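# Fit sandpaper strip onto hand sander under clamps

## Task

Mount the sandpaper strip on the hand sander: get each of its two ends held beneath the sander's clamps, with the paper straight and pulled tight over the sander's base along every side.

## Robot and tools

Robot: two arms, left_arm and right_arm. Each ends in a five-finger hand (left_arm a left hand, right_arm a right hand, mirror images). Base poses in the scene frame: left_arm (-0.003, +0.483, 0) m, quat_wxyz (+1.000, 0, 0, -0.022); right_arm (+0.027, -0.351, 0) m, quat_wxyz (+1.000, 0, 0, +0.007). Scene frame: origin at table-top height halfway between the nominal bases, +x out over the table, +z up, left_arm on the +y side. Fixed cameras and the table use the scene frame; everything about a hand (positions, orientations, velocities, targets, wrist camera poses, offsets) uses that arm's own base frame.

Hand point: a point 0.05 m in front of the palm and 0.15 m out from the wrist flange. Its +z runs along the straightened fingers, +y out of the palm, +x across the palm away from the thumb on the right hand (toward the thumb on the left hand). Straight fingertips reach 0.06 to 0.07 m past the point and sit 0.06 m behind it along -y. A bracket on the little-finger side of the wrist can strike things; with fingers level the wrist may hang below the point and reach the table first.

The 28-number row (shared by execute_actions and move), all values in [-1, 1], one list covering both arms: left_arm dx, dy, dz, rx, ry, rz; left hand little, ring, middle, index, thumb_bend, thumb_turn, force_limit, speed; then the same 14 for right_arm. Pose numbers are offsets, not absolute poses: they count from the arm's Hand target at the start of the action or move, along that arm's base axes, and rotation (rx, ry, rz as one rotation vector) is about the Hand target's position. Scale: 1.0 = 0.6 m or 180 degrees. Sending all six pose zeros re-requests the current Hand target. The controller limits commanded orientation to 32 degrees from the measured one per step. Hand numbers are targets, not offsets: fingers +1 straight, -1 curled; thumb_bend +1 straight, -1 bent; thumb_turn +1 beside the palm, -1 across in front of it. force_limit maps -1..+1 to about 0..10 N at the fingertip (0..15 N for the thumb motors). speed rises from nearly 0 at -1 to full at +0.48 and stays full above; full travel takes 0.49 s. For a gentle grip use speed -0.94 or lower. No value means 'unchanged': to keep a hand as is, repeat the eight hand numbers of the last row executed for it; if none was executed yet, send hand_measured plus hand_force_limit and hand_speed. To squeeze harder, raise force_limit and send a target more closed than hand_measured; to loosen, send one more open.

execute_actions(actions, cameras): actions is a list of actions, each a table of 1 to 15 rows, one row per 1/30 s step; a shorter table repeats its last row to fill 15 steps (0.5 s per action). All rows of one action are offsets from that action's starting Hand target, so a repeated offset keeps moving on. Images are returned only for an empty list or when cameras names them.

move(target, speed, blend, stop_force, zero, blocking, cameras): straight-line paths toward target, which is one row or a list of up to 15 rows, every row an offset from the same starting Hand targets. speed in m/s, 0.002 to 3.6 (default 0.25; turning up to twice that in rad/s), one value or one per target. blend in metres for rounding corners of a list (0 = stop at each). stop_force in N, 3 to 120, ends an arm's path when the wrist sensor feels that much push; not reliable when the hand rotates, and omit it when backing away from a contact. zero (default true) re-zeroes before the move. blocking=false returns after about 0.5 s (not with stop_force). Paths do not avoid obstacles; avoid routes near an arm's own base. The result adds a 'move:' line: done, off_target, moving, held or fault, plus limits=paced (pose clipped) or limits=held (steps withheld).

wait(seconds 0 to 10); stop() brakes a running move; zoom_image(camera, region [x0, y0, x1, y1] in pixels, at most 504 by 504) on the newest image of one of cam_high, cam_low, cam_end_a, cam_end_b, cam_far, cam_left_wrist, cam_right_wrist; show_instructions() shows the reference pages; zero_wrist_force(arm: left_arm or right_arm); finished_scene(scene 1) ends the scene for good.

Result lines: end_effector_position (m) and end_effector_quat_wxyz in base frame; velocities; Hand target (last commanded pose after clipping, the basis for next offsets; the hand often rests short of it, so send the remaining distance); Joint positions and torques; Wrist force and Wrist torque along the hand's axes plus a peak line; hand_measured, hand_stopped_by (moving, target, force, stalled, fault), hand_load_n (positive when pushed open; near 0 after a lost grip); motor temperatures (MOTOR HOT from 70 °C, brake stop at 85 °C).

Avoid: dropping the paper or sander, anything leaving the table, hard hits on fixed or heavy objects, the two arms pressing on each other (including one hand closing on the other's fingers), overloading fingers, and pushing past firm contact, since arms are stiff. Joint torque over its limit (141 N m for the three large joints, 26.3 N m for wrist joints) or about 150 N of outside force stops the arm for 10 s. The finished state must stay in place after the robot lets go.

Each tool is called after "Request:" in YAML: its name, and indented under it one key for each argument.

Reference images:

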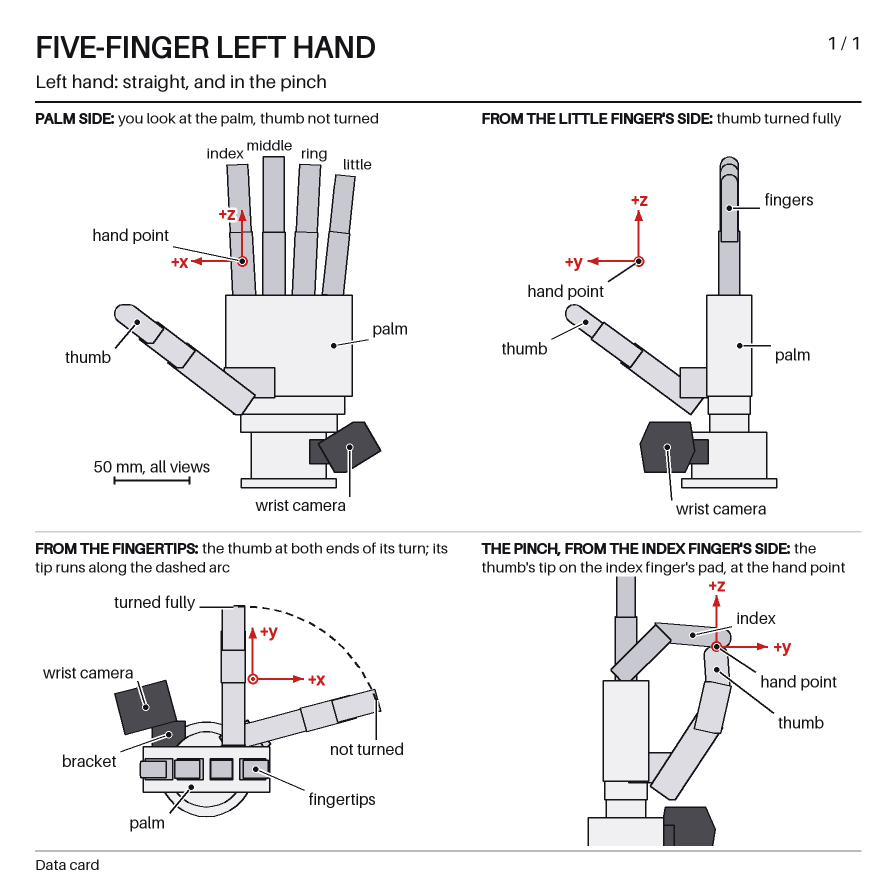

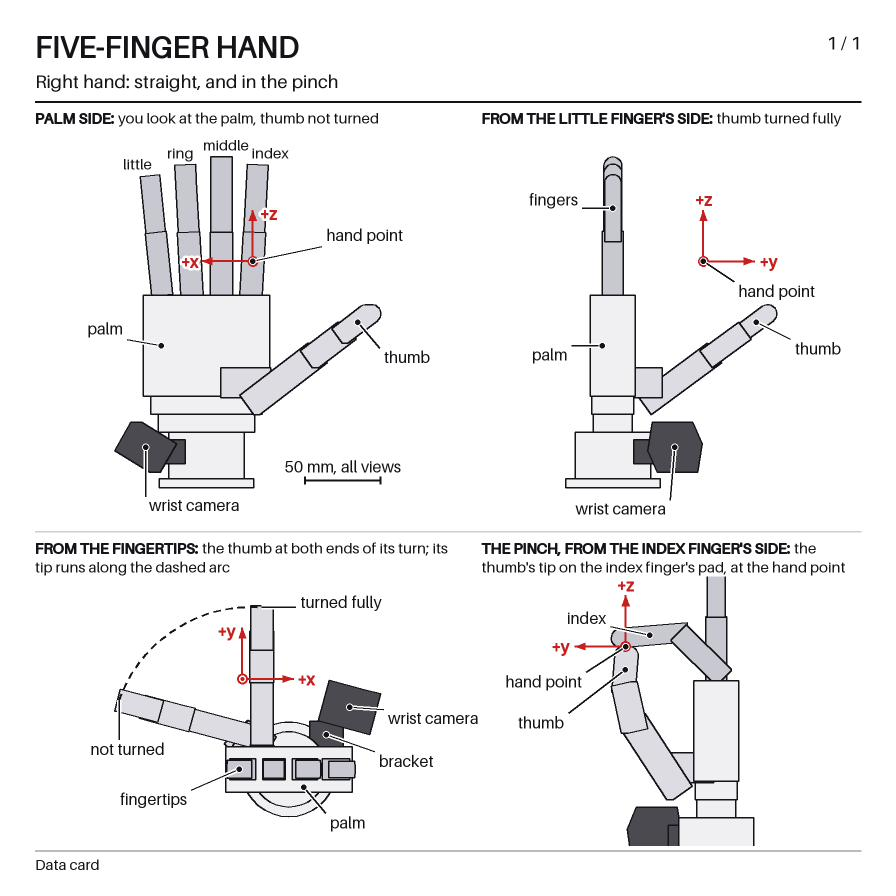

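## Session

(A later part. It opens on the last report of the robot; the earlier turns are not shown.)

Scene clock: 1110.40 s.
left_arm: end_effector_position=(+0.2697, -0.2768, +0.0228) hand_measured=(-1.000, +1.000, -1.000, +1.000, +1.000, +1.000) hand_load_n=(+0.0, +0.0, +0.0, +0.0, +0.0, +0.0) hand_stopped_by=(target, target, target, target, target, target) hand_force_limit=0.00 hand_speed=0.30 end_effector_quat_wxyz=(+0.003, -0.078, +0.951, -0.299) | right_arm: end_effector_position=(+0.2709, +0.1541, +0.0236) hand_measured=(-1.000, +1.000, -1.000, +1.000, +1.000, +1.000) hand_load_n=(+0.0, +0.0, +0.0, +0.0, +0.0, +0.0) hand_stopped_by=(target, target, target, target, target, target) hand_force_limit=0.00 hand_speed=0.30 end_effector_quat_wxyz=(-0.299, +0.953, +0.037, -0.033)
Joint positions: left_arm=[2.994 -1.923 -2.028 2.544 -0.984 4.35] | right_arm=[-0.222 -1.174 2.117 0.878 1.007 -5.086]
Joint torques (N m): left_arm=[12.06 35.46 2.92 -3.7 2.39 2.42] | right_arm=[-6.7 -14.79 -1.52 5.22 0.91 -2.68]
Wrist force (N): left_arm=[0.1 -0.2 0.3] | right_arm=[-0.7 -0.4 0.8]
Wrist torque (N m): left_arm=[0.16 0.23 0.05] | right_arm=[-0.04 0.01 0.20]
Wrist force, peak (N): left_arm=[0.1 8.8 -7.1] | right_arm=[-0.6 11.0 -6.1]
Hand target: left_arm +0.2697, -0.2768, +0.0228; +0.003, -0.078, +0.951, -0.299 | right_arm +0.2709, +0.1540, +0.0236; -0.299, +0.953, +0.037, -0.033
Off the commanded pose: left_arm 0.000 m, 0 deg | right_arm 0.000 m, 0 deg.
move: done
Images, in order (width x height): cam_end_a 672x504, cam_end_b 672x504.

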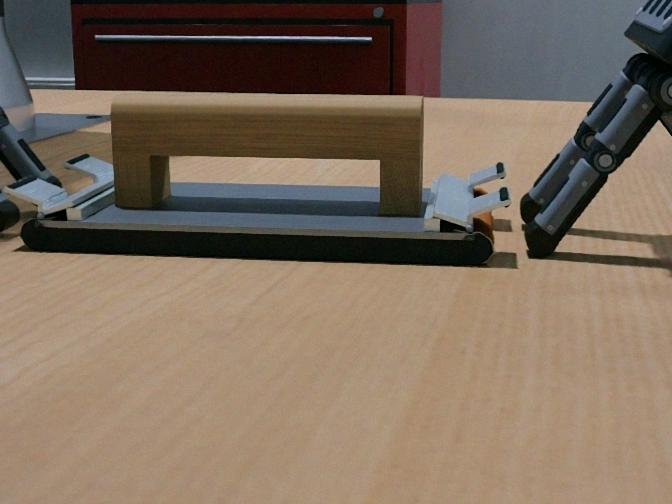

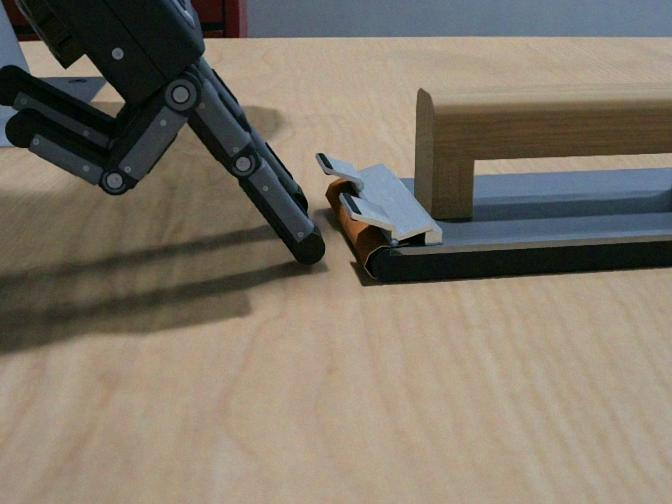

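Request:
move:
  target:
    - [0.0034,-0.0228,0,0,0,0,-1,1,-1,1,1,1,0,0.3,-0.0021,0.0227,0,0,0,0,-1,1,-1,1,1,1,0,0.3]
    - [0.0036,-0.0238,0.0067,0,0,0,-1,1,-1,1,1,1,0,0.3,-0.0022,0.0237,0.0067,0,0,0,-1,1,-1,1,1,1,0,0.3]
  speed: [0.03,0.01]
  stop_force: 13
  cameras: ["cam_end_a","cam_end_b"]

Request:
zoom_image:
  camera: "cam_end_b"
  region: [320, 200, 420, 290]

Request:
zoom_image:
  camera: "cam_end_a"
  region: [440, 180, 540, 280]

Scene clock: 1323.03 s.
left_arm: end_effector_position=(+0.2718, -0.2910, +0.0268) hand_measured=(-1.000, +1.000, -1.000, +1.000, +1.000, +1.000) hand_load_n=(+0.0, -3.0, +0.0, -5.5, +0.0, +0.0) hand_stopped_by=(target, target, target, target, target, target) hand_force_limit=0.00 hand_speed=0.30 end_effector_quat_wxyz=(+0.003, -0.078, +0.951, -0.299) | right_arm: end_effector_position=(+0.2696, +0.1682, +0.0276) hand_measured=(-1.000, +1.000, -1.000, +1.000, +1.000, +1.000) hand_load_n=(+0.0, -2.0, +0.0, -6.0, +0.0, -0.5) hand_stopped_by=(target, target, target, target, target, target) hand_force_limit=0.00 hand_speed=0.30 end_effector_quat_wxyz=(-0.299, +0.953, +0.037, -0.033)
Joint positions: left_arm=[2.952 -1.928 -1.996 2.544 -0.991 4.301] | right_arm=[-0.177 -1.185 2.106 0.871 0.997 -5.033]
Joint torques (N m): left_arm=[-13.67 36.43 24.12 -3.34 1.41 -2.34] | right_arm=[7.55 -41.99 -17.74 6.03 -4.3 2.88]
Wrist force (N): left_arm=[-0.6 7.1 -2.5] | right_arm=[-0.6 7.3 -1.7]
Wrist torque (N m): left_arm=[0.24 0.16 -0.02] | right_arm=[0.14 0.04 0.16]
Wrist force, peak (N): left_arm=[-0.5 7.4 -2.6] | right_arm=[-0.4 7.5 -1.4]
Hand target: left_arm +0.2718, -0.2910, +0.0268; +0.003, -0.078, +0.951, -0.299 | right_arm +0.2696, +0.1682, +0.0276; -0.299, +0.953, +0.037, -0.033
Off the commanded pose: left_arm 0.000 m, 0 deg | right_arm 0.000 m, 0 deg.
move: done
Images, in order (width x height): cam_end_a 672x504, cam_end_b 672x504.

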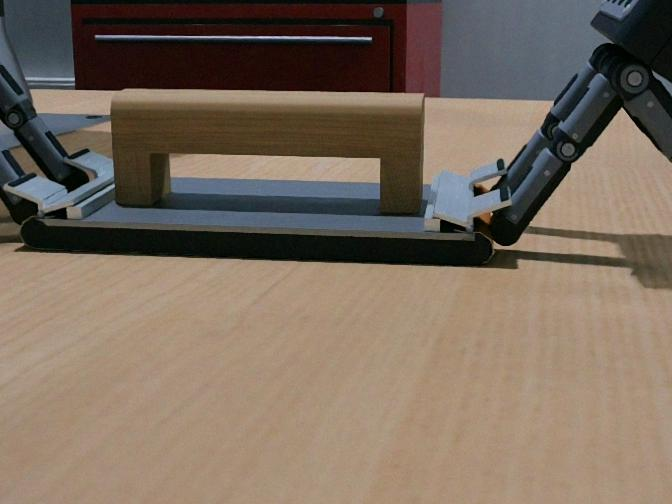

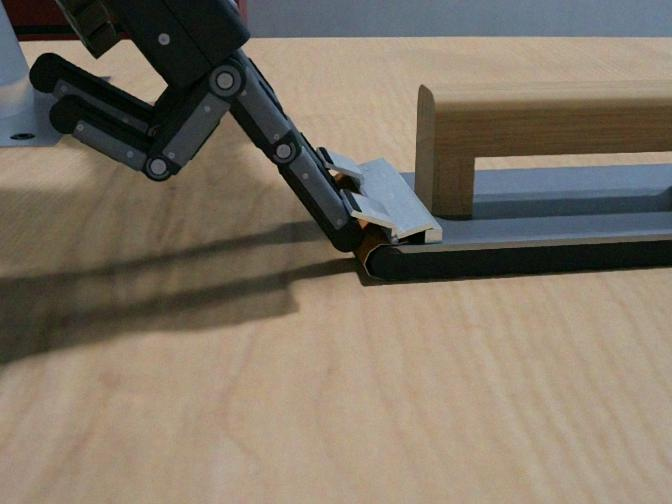

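Scaled by 5.040 from the camera's 672x504 image, which has a finer 960x720 frame.

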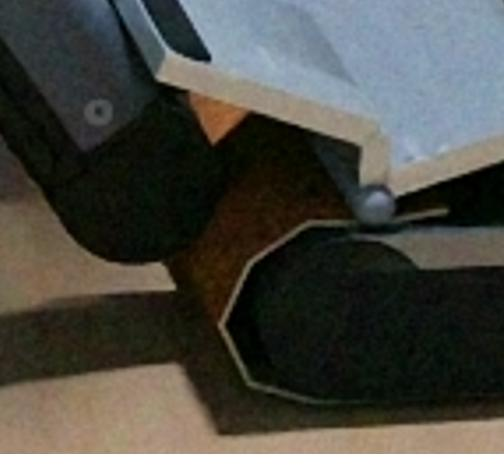

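Scaled by 5.040 from the camera's 672x504 image, which has a finer 960x720 frame.

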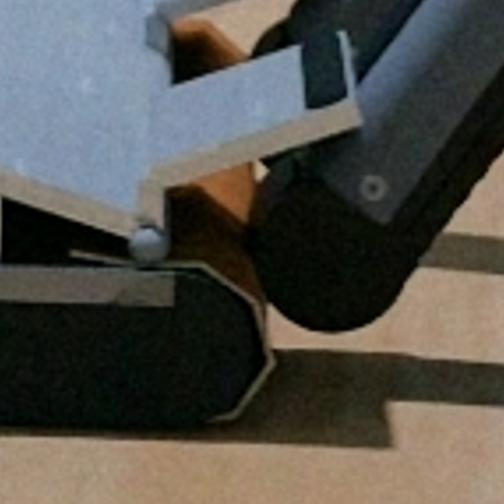

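Request:
move:
  target:
    - [-0.00148,0.00989,-0.005,0,0,0,-1,1,-1,1,1,1,0,0.3,0.00091,-0.00996,-0.005,0,0,0,-1,1,-1,1,1,1,0,0.3]
    - [-0.01235,0.0824,-0.005,0,0,0,-1,1,-1,1,1,1,0,0.3,0.0076,-0.083,-0.005,0,0,0,-1,1,-1,1,1,1,0,0.3]
  speed: [0.02,0.08]
  cameras: ["all"]

Scene clock: 1340.97 s.
left_arm: end_effector_position=(+0.2644, -0.2417, +0.0238) hand_measured=(-1.000, +1.000, -1.000, +1.000, +1.000, +1.000) hand_load_n=(+0.0, +0.0, +0.0, +0.0, -0.5, +0.0) hand_stopped_by=(target, target, target, target, target, target) hand_force_limit=0.00 hand_speed=0.30 end_effector_quat_wxyz=(+0.003, -0.078, +0.951, -0.299) | right_arm: end_effector_position=(+0.2742, +0.1185, +0.0246) hand_measured=(-1.000, +1.000, -1.000, +1.000, +1.000, +1.000) hand_load_n=(+0.0, -0.5, +0.0, +0.0, +0.0, +0.0) hand_stopped_by=(target, target, target, target, target, target) hand_force_limit=0.00 hand_speed=0.30 end_effector_quat_wxyz=(-0.299, +0.953, +0.037, -0.033)
Joint positions: left_arm=[3.106 -1.895 -2.095 2.507 -0.97 4.485] | right_arm=[-0.335 -1.168 2.131 0.924 1.039 -5.212]
Joint torques (N m): left_arm=[9.75 33.76 2.88 -3.54 2.3 2.55] | right_arm=[-6.07 -15.71 -0.88 5.48 1.01 -2.54]
Wrist force (N): left_arm=[0.0 0.0 -0.2] | right_arm=[-0.9 -0.3 0.7]
Wrist torque (N m): left_arm=[0.26 0.23 0.07] | right_arm=[-0.04 0.05 0.19]
Wrist force, peak (N): left_arm=[-0.7 7.5 -2.3] | right_arm=[-0.5 7.6 -1.4]
Hand target: left_arm +0.2644, -0.2416, +0.0238; +0.003, -0.078, +0.951, -0.299 | right_arm +0.2742, +0.1184, +0.0246; -0.299, +0.953, +0.037, -0.033
Off the commanded pose: left_arm 0.000 m, 0 deg | right_arm 0.000 m, 0 deg.
move: done
camera_calibration:
cam_left_wrist: T_world_to_cam=[[-0.0986019, -0.83887, 0.535326, -0.182137], [-0.899684, 0.305036, 0.312286, 0.305968], [-0.425261, -0.450832, -0.784795, 0.134516], [0, 0, 0, 1]] pos_world=[0.31452, -0.185477, 0.107521]
cam_right_wrist: T_world_to_cam=[[0.357445, -0.760628, -0.54192, 0.0016943], [-0.770072, -0.568343, 0.289783, 0.274291], [-0.528414, 0.313736, -0.78889, 0.249676], [0, 0, 0, 1]] pos_world=[0.342551, 0.0788478, 0.1184]

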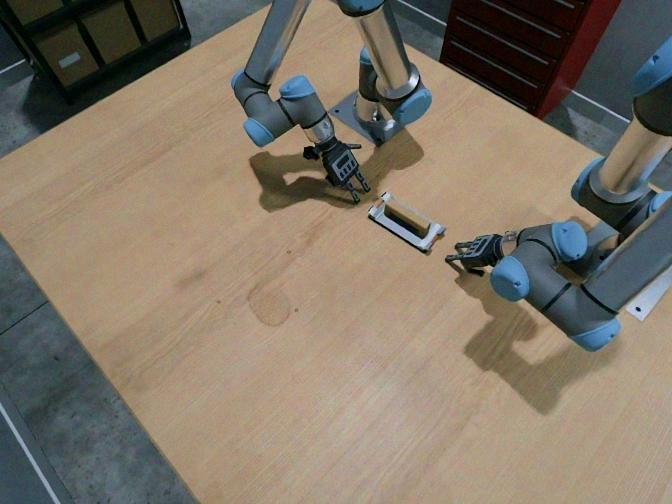

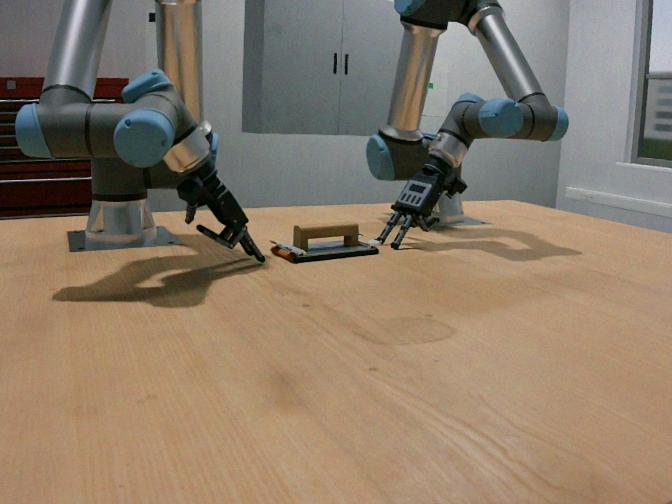

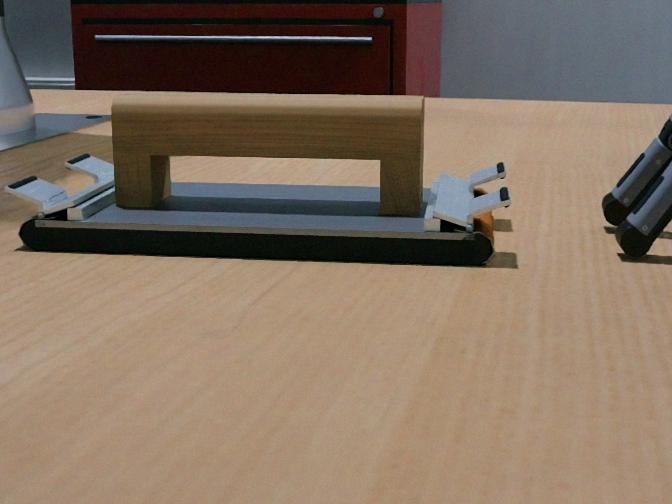

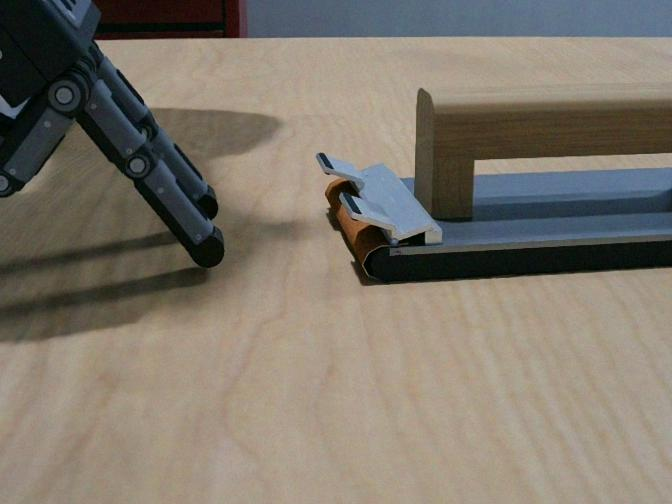

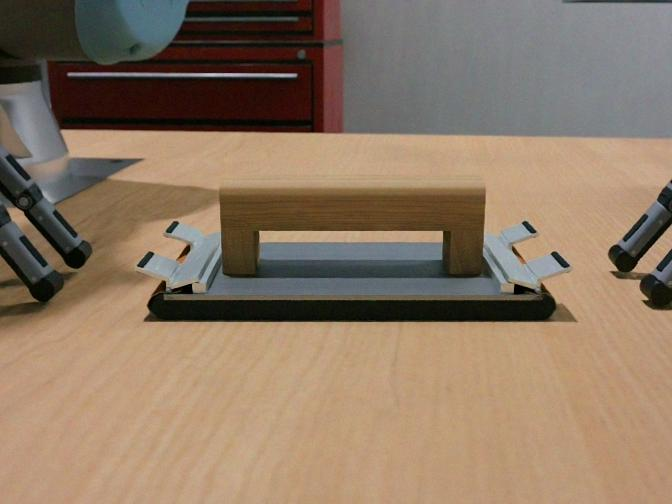

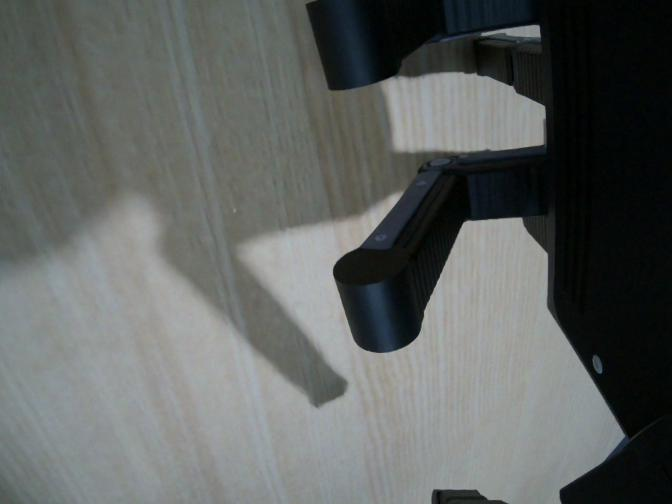

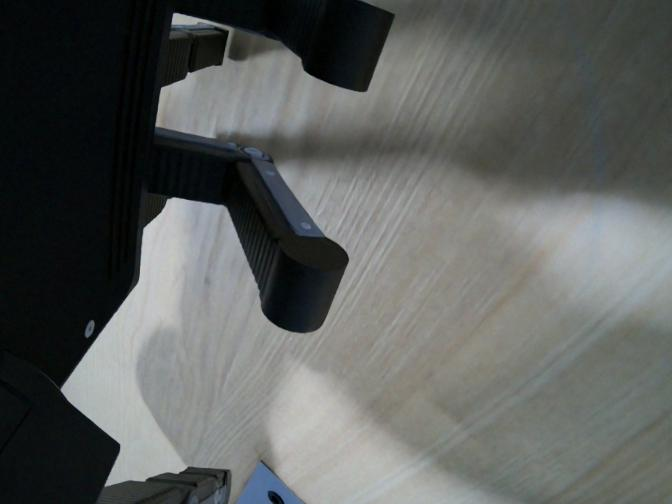

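Request:
zoom_image:
  camera: "cam_end_b"
  region: [290, 140, 450, 300]

Request:
zoom_image:
  camera: "cam_end_a"
  region: [420, 140, 560, 280]

Request:
zoom_image:
  camera: "cam_far"
  region: [120, 200, 280, 340]

Request:
zoom_image:
  camera: "cam_far"
  region: [440, 200, 600, 340]

Scaled by 3.150 from the camera's 672x504 image, which has a finer 960x720 frame.

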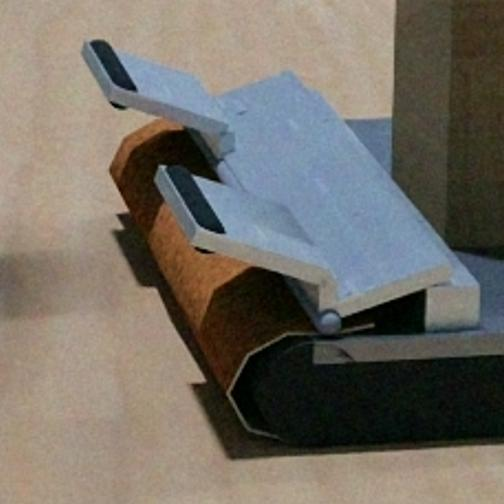

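Scaled by 3.600 from the camera's 672x504 image, which has a finer 960x720 frame.

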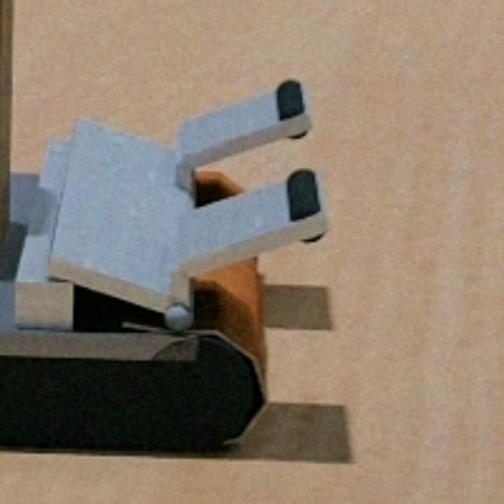

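Scaled by 3.150 from the camera's 672x504 image, which has a finer 960x720 frame.

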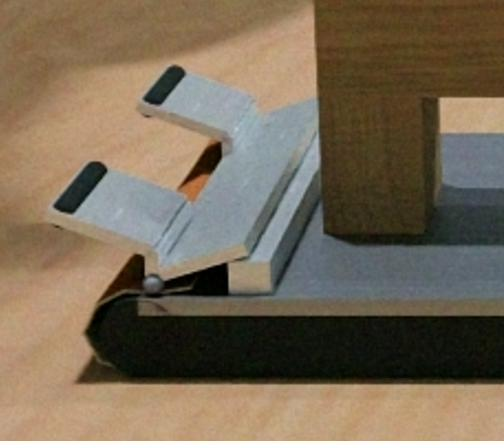

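Scaled by 3.150 from the camera's 672x504 image, which has a finer 960x720 frame.

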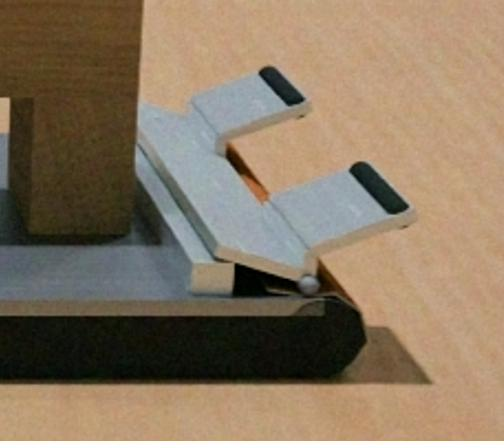

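Request:
zoom_image:
  camera: "cam_end_b"
  region: [355, 235, 405, 285]

Request:
zoom_image:
  camera: "cam_end_a"
  region: [460, 220, 510, 270]

Scaled by 10.080 from the camera's 672x504 image, which has a finer 960x720 frame.

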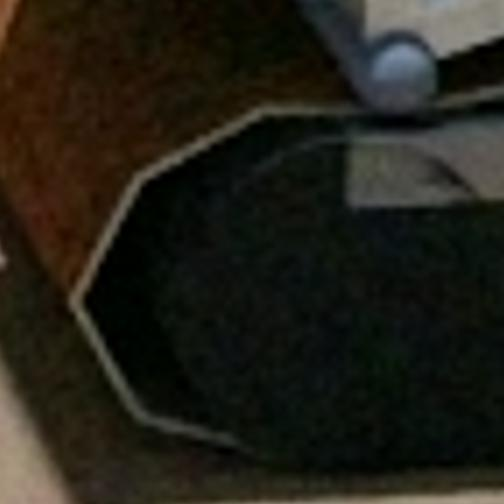

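Scaled by 10.080 from the camera's 672x504 image, which has a finer 960x720 frame.

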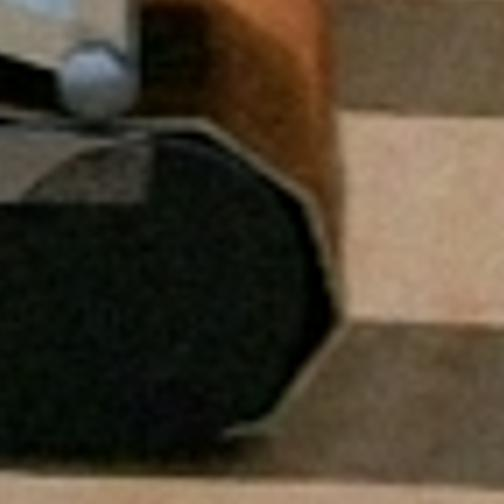

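Request:
move:
  target:
    - [0,0,0.1603,0,0,0,-1,1,-1,1,1,1,0,0.3,0,0,0,0,0,0,-1,1,-1,1,1,1,0,0.3]
    - [0.0918,-0.3297,0.1603,0,0,0,-1,1,-1,1,1,1,0,0.3,0,0,0,0,0,0,-1,1,-1,1,1,1,0,0.3]
    - [0.0918,-0.3297,0.1105,0,0,0,-1,1,-1,1,1,1,0,0.3,0,0,0,0,0,0,-1,1,-1,1,1,1,0,0.3]
  speed: [0.12,0.15,0.06]
  blend: [0.02,0.01,0]
  cameras: ["cam_far","cam_end_b"]

Scene clock: 1625.87 s.
left_arm: end_effector_position=(+0.3195, -0.4394, +0.0903) hand_measured=(-1.000, +1.000, -1.000, +1.000, +1.000, +1.000) hand_load_n=(+0.0, +0.0, +0.0, +0.0, +0.0, -0.5) hand_stopped_by=(target, target, target, target, target, target) hand_force_limit=0.00 hand_speed=0.30 end_effector_quat_wxyz=(+0.003, -0.078, +0.951, -0.299) | right_arm: end_effector_position=(+0.2742, +0.1184, +0.0246) hand_measured=(-1.000, +1.000, -1.000, +1.000, +1.000, +1.000) hand_load_n=(+0.0, +0.0, +0.0, +0.0, +0.0, +0.0) hand_stopped_by=(target, target, target, target, target, target) hand_force_limit=0.00 hand_speed=0.30 end_effector_quat_wxyz=(-0.299, +0.953, +0.037, -0.033)
Joint positions: left_arm=[2.64 -2.077 -1.51 2.388 -1.078 3.952] | right_arm=[-0.335 -1.168 2.131 0.924 1.039 -5.212]
Joint torques (N m): left_arm=[-11.64 27.47 7.79 0.02 -0.71 -2.3] | right_arm=[-6.36 -15.61 -1.08 5.32 0.54 -2.57]
Wrist force (N): left_arm=[0.8 0.5 -0.1] | right_arm=[-0.6 -0.4 0.6]
Wrist torque (N m): left_arm=[0.30 0.12 0.21] | right_arm=[-0.05 0.00 0.22]
Wrist force, peak (N): left_arm=[0.5 0.5 -1.2] | right_arm=[-1.1 -0.6 1.1]
Hand target: left_arm +0.3195, -0.4394, +0.0901; +0.003, -0.078, +0.951, -0.299 | right_arm +0.2742, +0.1184, +0.0246; -0.299, +0.953, +0.037, -0.033
Off the commanded pose: left_arm 0.000 m, 0 deg | right_arm 0.000 m, 0 deg.
move: done
Images, in order (width x height): cam_end_b 672x504, cam_far 672x504.

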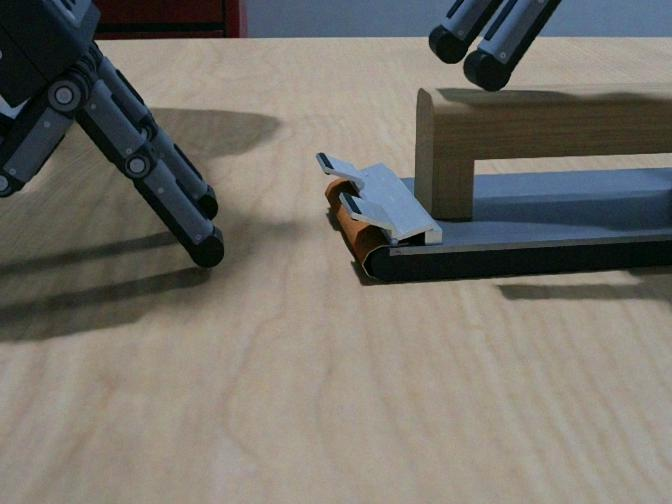

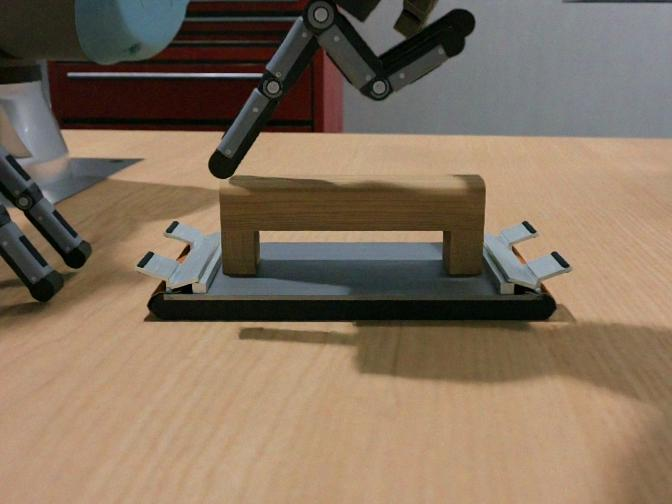

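Request:
move:
  target: [0,0,-0.0333,0,0,0,-1,1,-1,1,1,1,0,0.3,-0.00633,0.067,0.0085,0,0,0,-1,1,-1,1,1,1,0,0.3]
  speed: 0.02
  stop_force: 9
  cameras: ["cam_far","cam_end_b"]

Scene clock: 1634.13 s.
left_arm: end_effector_position=(+0.3195, -0.4394, +0.0786) hand_measured=(-1.000, +1.000, -1.000, +1.000, +1.000, +1.000) hand_load_n=(+0.0, +0.0, +0.0, +1.0, +0.0, +0.0) hand_stopped_by=(target, target, target, target, target, target) hand_force_limit=0.00 hand_speed=0.30 end_effector_quat_wxyz=(+0.003, -0.078, +0.951, -0.299) | right_arm: end_effector_position=(+0.2704, +0.1586, +0.0297) hand_measured=(-1.000, +1.000, -1.000, +1.000, +1.000, +1.000) hand_load_n=(+0.0, +0.0, +0.0, +0.0, +0.0, +0.0) hand_stopped_by=(target, target, target, target, target, target) hand_force_limit=0.00 hand_speed=0.30 end_effector_quat_wxyz=(-0.299, +0.953, +0.037, -0.033)
Joint positions: left_arm=[2.64 -2.09 -1.524 2.414 -1.078 3.952] | right_arm=[-0.208 -1.188 2.111 0.889 1.004 -5.069]
Joint torques (N m): left_arm=[-11.65 41.6 24.2 -3 -0.65 -1.29] | right_arm=[5.55 -40.7 -18.74 0.74 -2.71 2.57]
Wrist force (N): left_arm=[0.4 -4.5 -8.1] | right_arm=[-0.7 -0.4 0.6]
Wrist torque (N m): left_arm=[0.92 0.17 0.23] | right_arm=[-0.03 0.02 0.05]
Wrist force, peak (N): left_arm=[0.7 -6.5 -12.8] | right_arm=[-1.2 -0.5 0.8]
Hand target: left_arm +0.3195, -0.4394, +0.0786; +0.003, -0.078, +0.951, -0.299 (not the last commanded pose) | right_arm +0.2704, +0.1586, +0.0297; -0.299, +0.953, +0.037, -0.033
Off the commanded pose: left_arm 0.008 m, 0 deg | right_arm 0.000 m, 0 deg.
move: contact (left_arm)
Images, in order (width x height): cam_end_b 672x504, cam_far 672x504.

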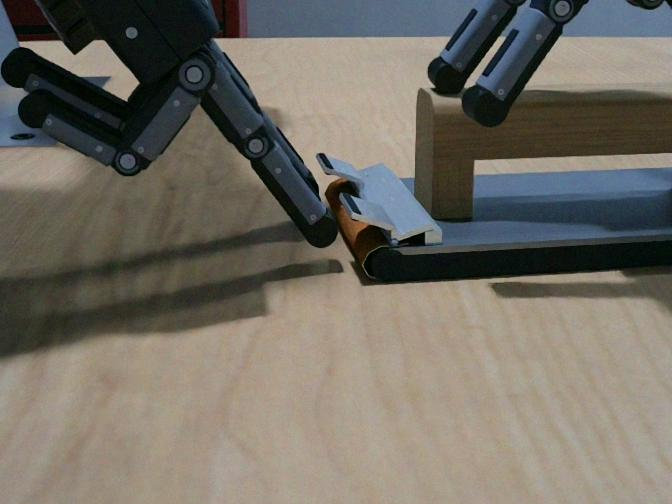

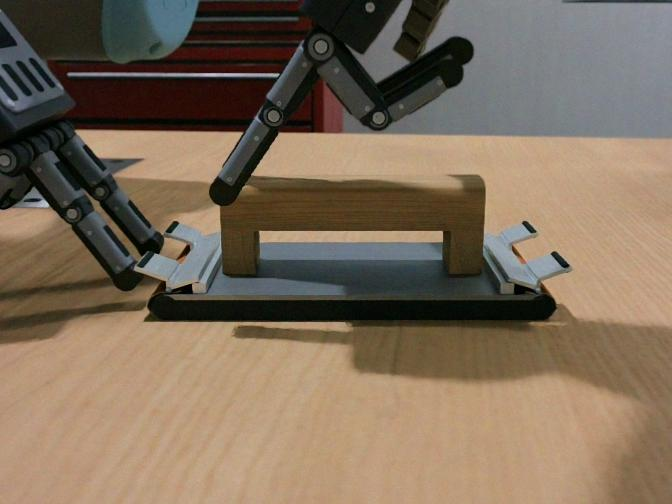

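Request:
move:
  target:
    - [0,0,0,0,0,0,-1,1,-1,1,1,1,0,0.3,-0.00077,0.00847,0.00267,0,0,0,-1,1,-1,1,1,1,0,0.3]
    - [0,0,0,0,0,0,-1,1,-1,1,1,1,0,0.3,-0.00106,0.01162,0.01483,0,0,0,-1,1,-1,1,1,1,0,0.3]
  speed: 0.01
  stop_force: 14
  cameras: ["cam_far","cam_end_b"]

Scene clock: 1643.03 s.
left_arm: end_effector_position=(+0.3195, -0.4394, +0.0786) hand_measured=(-1.000, +1.000, -1.000, +1.000, +1.000, +1.000) hand_load_n=(+0.0, +0.0, +0.0, +0.0, +0.0, +0.0) hand_stopped_by=(target, target, target, target, target, target) hand_force_limit=0.00 hand_speed=0.30 end_effector_quat_wxyz=(+0.003, -0.078, +0.951, -0.299) | right_arm: end_effector_position=(+0.2699, +0.1642, +0.0335) hand_measured=(-1.000, +1.000, -1.000, +0.998, +1.000, +1.000) hand_load_n=(+0.0, -4.5, +0.0, -14.5, +0.0, +0.0) hand_stopped_by=(target, target, target, target, target, target) hand_force_limit=0.00 hand_speed=0.30 end_effector_quat_wxyz=(-0.299, +0.953, +0.037, -0.033)
Joint positions: left_arm=[2.64 -2.09 -1.524 2.414 -1.078 3.952] | right_arm=[-0.19 -1.197 2.106 0.892 1 -5.048]
Joint torques (N m): left_arm=[-11.5 32.39 20.99 0.06 -0.67 -1.13] | right_arm=[-4.39 -16.22 -2.22 2.83 -2.38 -2.25]
Wrist force (N): left_arm=[0.0 -2.7 -12.3] | right_arm=[-1.9 14.3 3.3]
Wrist torque (N m): left_arm=[1.16 0.12 0.18] | right_arm=[-0.27 0.00 0.18]
Wrist force, peak (N): left_arm=[-0.3 -3.5 -13.9] | right_arm=[-1.9 16.2 5.9]
Hand target: left_arm +0.3195, -0.4394, +0.0786; +0.003, -0.078, +0.951, -0.299 | right_arm +0.2699, +0.1642, +0.0335; -0.299, +0.953, +0.037, -0.033 (not the last commanded pose)
Off the commanded pose: left_arm 0.000 m, 0 deg | right_arm 0.005 m, 0 deg.
move: contact (right_arm); path passed 1 of 2 targets
Images, in order (width x height): cam_end_b 672x504, cam_far 672x504.

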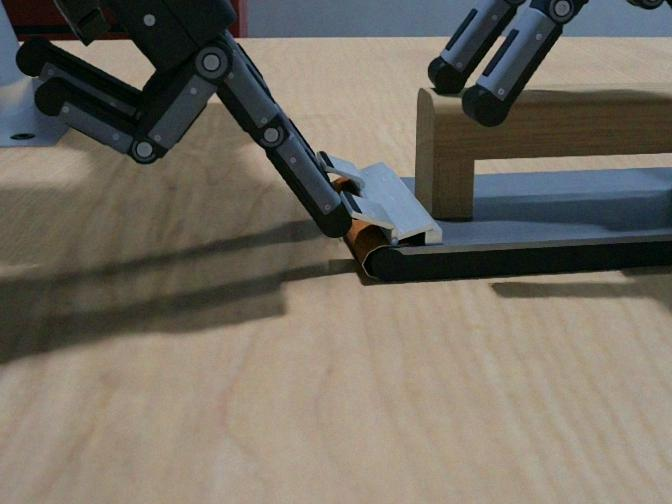

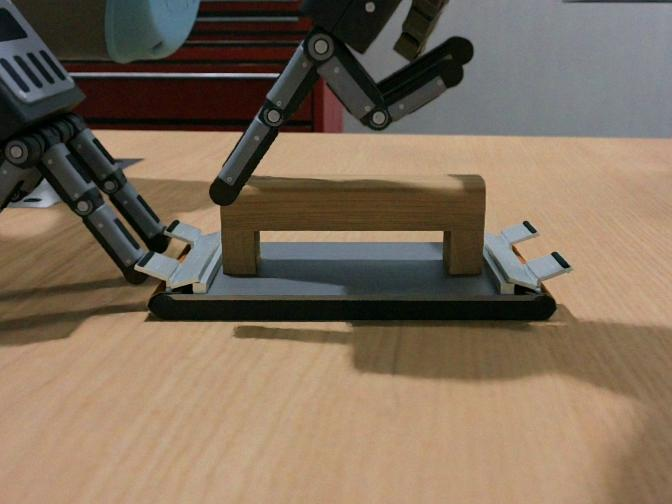

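Request:
zoom_image:
  camera: "cam_end_b"
  region: [290, 140, 450, 300]

Scaled by 3.150 from the camera's 672x504 image, which has a finer 960x720 frame.

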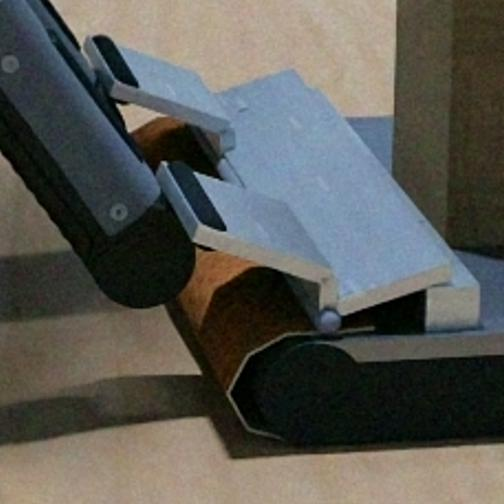

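Request:
move:
  target:
    - [0,0,0.02,0,0,0,-1,1,-1,1,1,1,0,0.3,0.00152,-0.0166,0,0,0,0,-1,1,-1,1,1,1,0,0.3]
    - [0,0,0.12,0,0,0,-1,1,-1,1,1,1,0,0.3,0.0152,-0.166,0.08,0,0,0,-1,1,-1,1,1,1,0,0.3]
    - [-0.05,0.2,0.15,0,0,0,-1,1,-1,1,1,1,0,0.3,0.0152,-0.166,0.08,0,0,0,-1,1,-1,1,1,1,0,0.3]
  speed: [0.02,0.12,0.15]
  cameras: ["all"]

Scene clock: 1672.70 s.
left_arm: end_effector_position=(+0.2895, -0.3195, +0.1685) hand_measured=(-1.000, +1.000, -1.000, +1.000, +1.000, +1.000) hand_load_n=(+0.0, +0.5, +0.0, +0.0, +0.0, +0.0) hand_stopped_by=(target, target, target, target, target, target) hand_force_limit=0.00 hand_speed=0.30 end_effector_quat_wxyz=(+0.003, -0.078, +0.951, -0.299) | right_arm: end_effector_position=(+0.2790, +0.0646, +0.0815) hand_measured=(-1.000, +1.000, -1.000, +1.000, +1.000, +1.000) hand_load_n=(+0.0, +0.0, +0.5, +0.0, +0.0, +0.0) hand_stopped_by=(target, target, target, target, target, target) hand_force_limit=0.00 hand_speed=0.30 end_effector_quat_wxyz=(-0.299, +0.953, +0.037, -0.033)
Joint positions: left_arm=[2.883 -1.796 -1.728 2.188 -1.006 4.22] | right_arm=[-0.494 -1.27 2.093 1.146 1.095 -5.382]
Joint torques (N m): left_arm=[10.86 33.19 7.31 -3.44 2.33 1.82] | right_arm=[-7.14 -38.72 -20.27 5.52 1.02 -2.53]
Wrist force (N): left_arm=[0.0 0.1 -0.3] | right_arm=[-0.7 -0.2 0.6]
Wrist torque (N m): left_arm=[0.26 0.26 0.01] | right_arm=[0.00 -0.01 0.23]
Wrist force, peak (N): left_arm=[-0.1 -3.3 -12.4] | right_arm=[-2.2 14.7 3.5]
Hand target: left_arm +0.2895, -0.3194, +0.1686; +0.003, -0.078, +0.951, -0.299 | right_arm +0.2790, +0.0646, +0.0815; -0.299, +0.953, +0.037, -0.033
Off the commanded pose: left_arm 0.000 m, 0 deg | right_arm 0.000 m, 0 deg.
move: done
camera_calibration:
cam_left_wrist: T_world_to_cam=[[-0.0986019, -0.83887, 0.535326, -0.322472], [-0.899684, 0.305036, 0.312286, 0.307125], [-0.425261, -0.450832, -0.784795, 0.22363], [0, 0, 0, 1]] pos_world=[0.33962, -0.263377, 0.252221]
cam_right_wrist: T_world_to_cam=[[0.357532, -0.760681, -0.541789, -0.0102351], [-0.770099, -0.568327, 0.289745, 0.23088], [-0.528317, 0.313638, -0.788995, 0.313998], [0, 0, 0, 1]] pos_world=[0.34735, 0.0249483, 0.175301]

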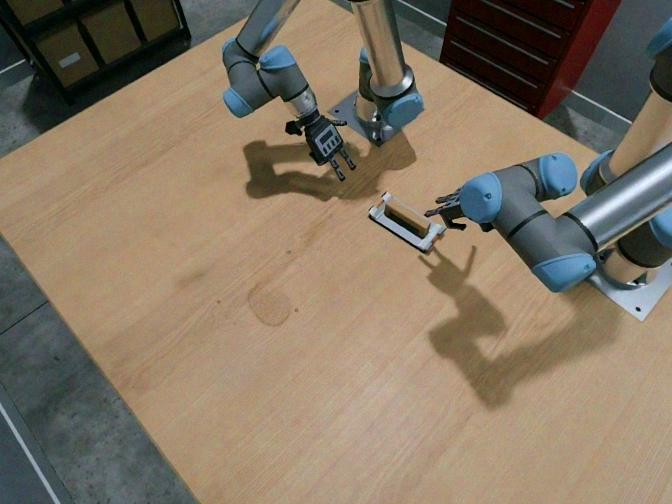

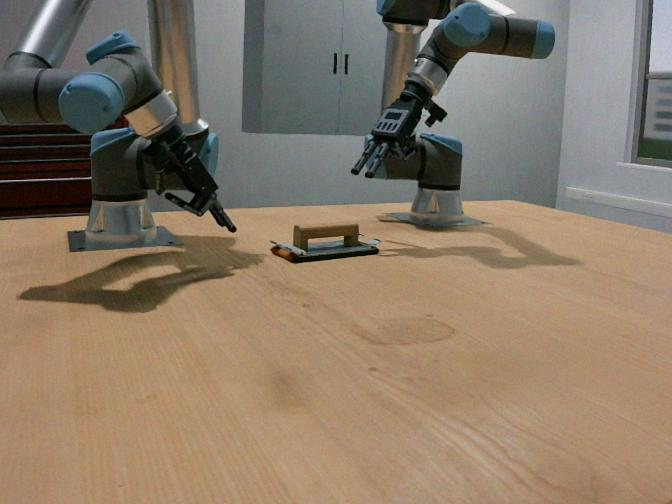

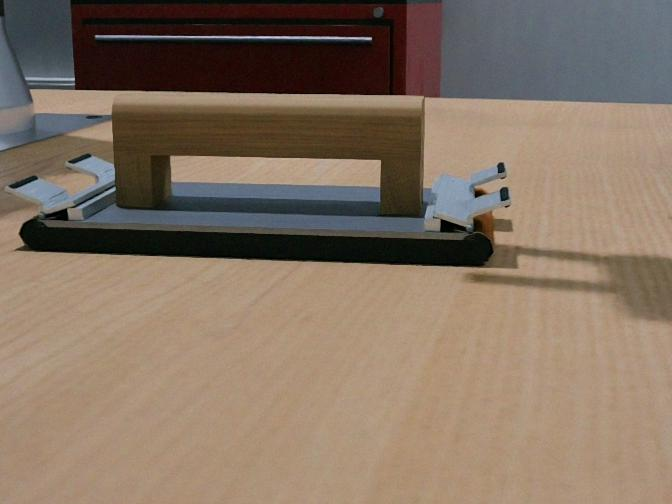

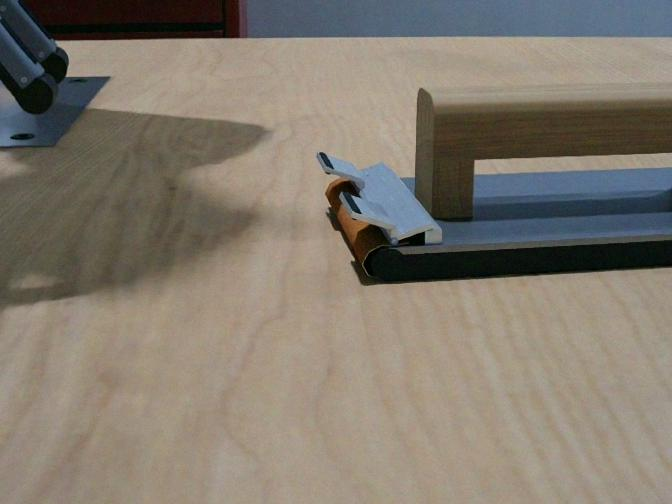

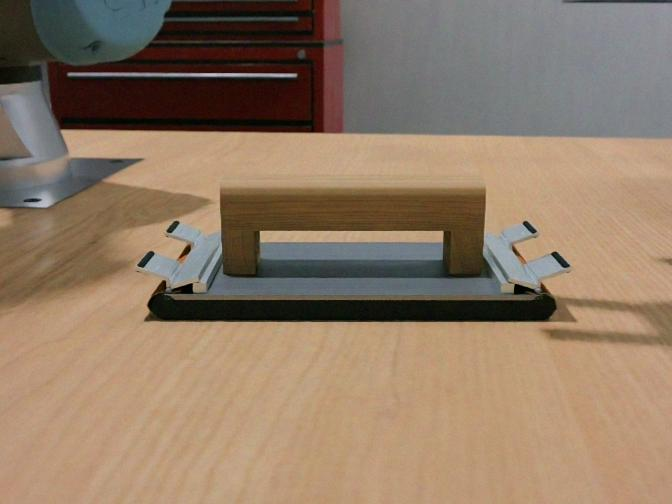

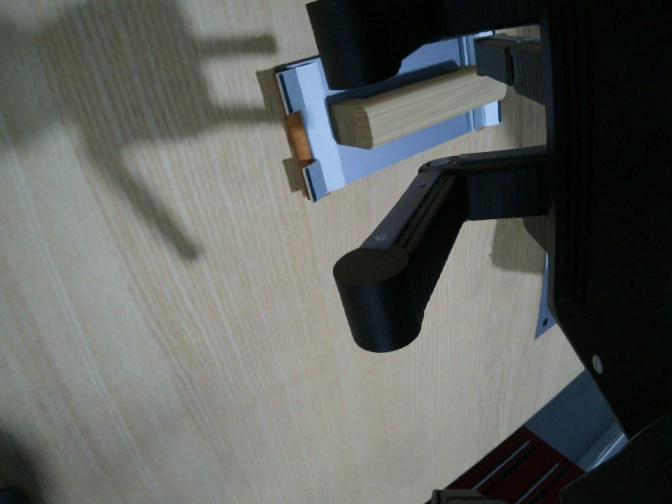

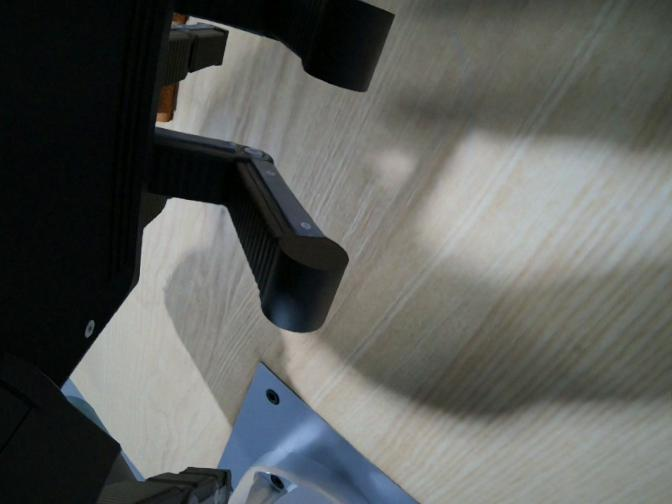

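Request:
zoom_image:
  camera: "cam_left_wrist"
  region: [250, 40, 370, 210]

Request:
zoom_image:
  camera: "cam_end_b"
  region: [355, 235, 405, 285]

Request:
zoom_image:
  camera: "cam_end_a"
  region: [420, 140, 560, 280]

Scaled by 2.965 from the camera's 672x504 image, which has a finer 960x720 frame.

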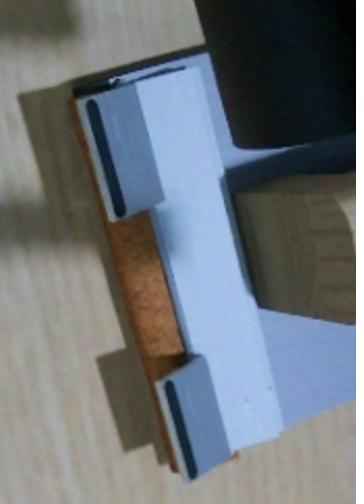

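Scaled by 10.080 from the camera's 672x504 image, which has a finer 960x720 frame.

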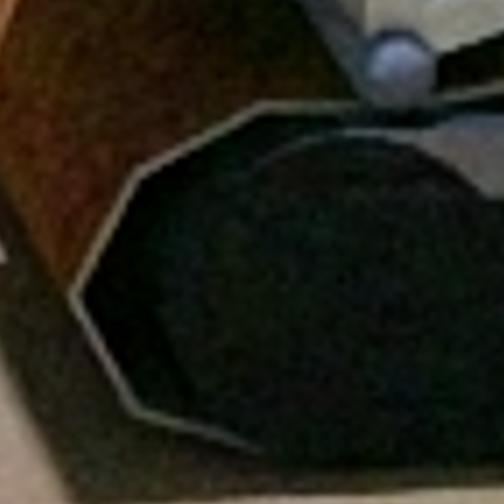

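Scaled by 3.600 from the camera's 672x504 image, which has a finer 960x720 frame.

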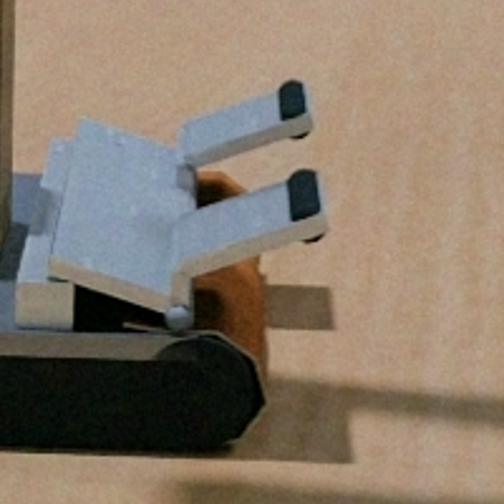

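Request:
finished_scene:

The scene is finished: the task was done.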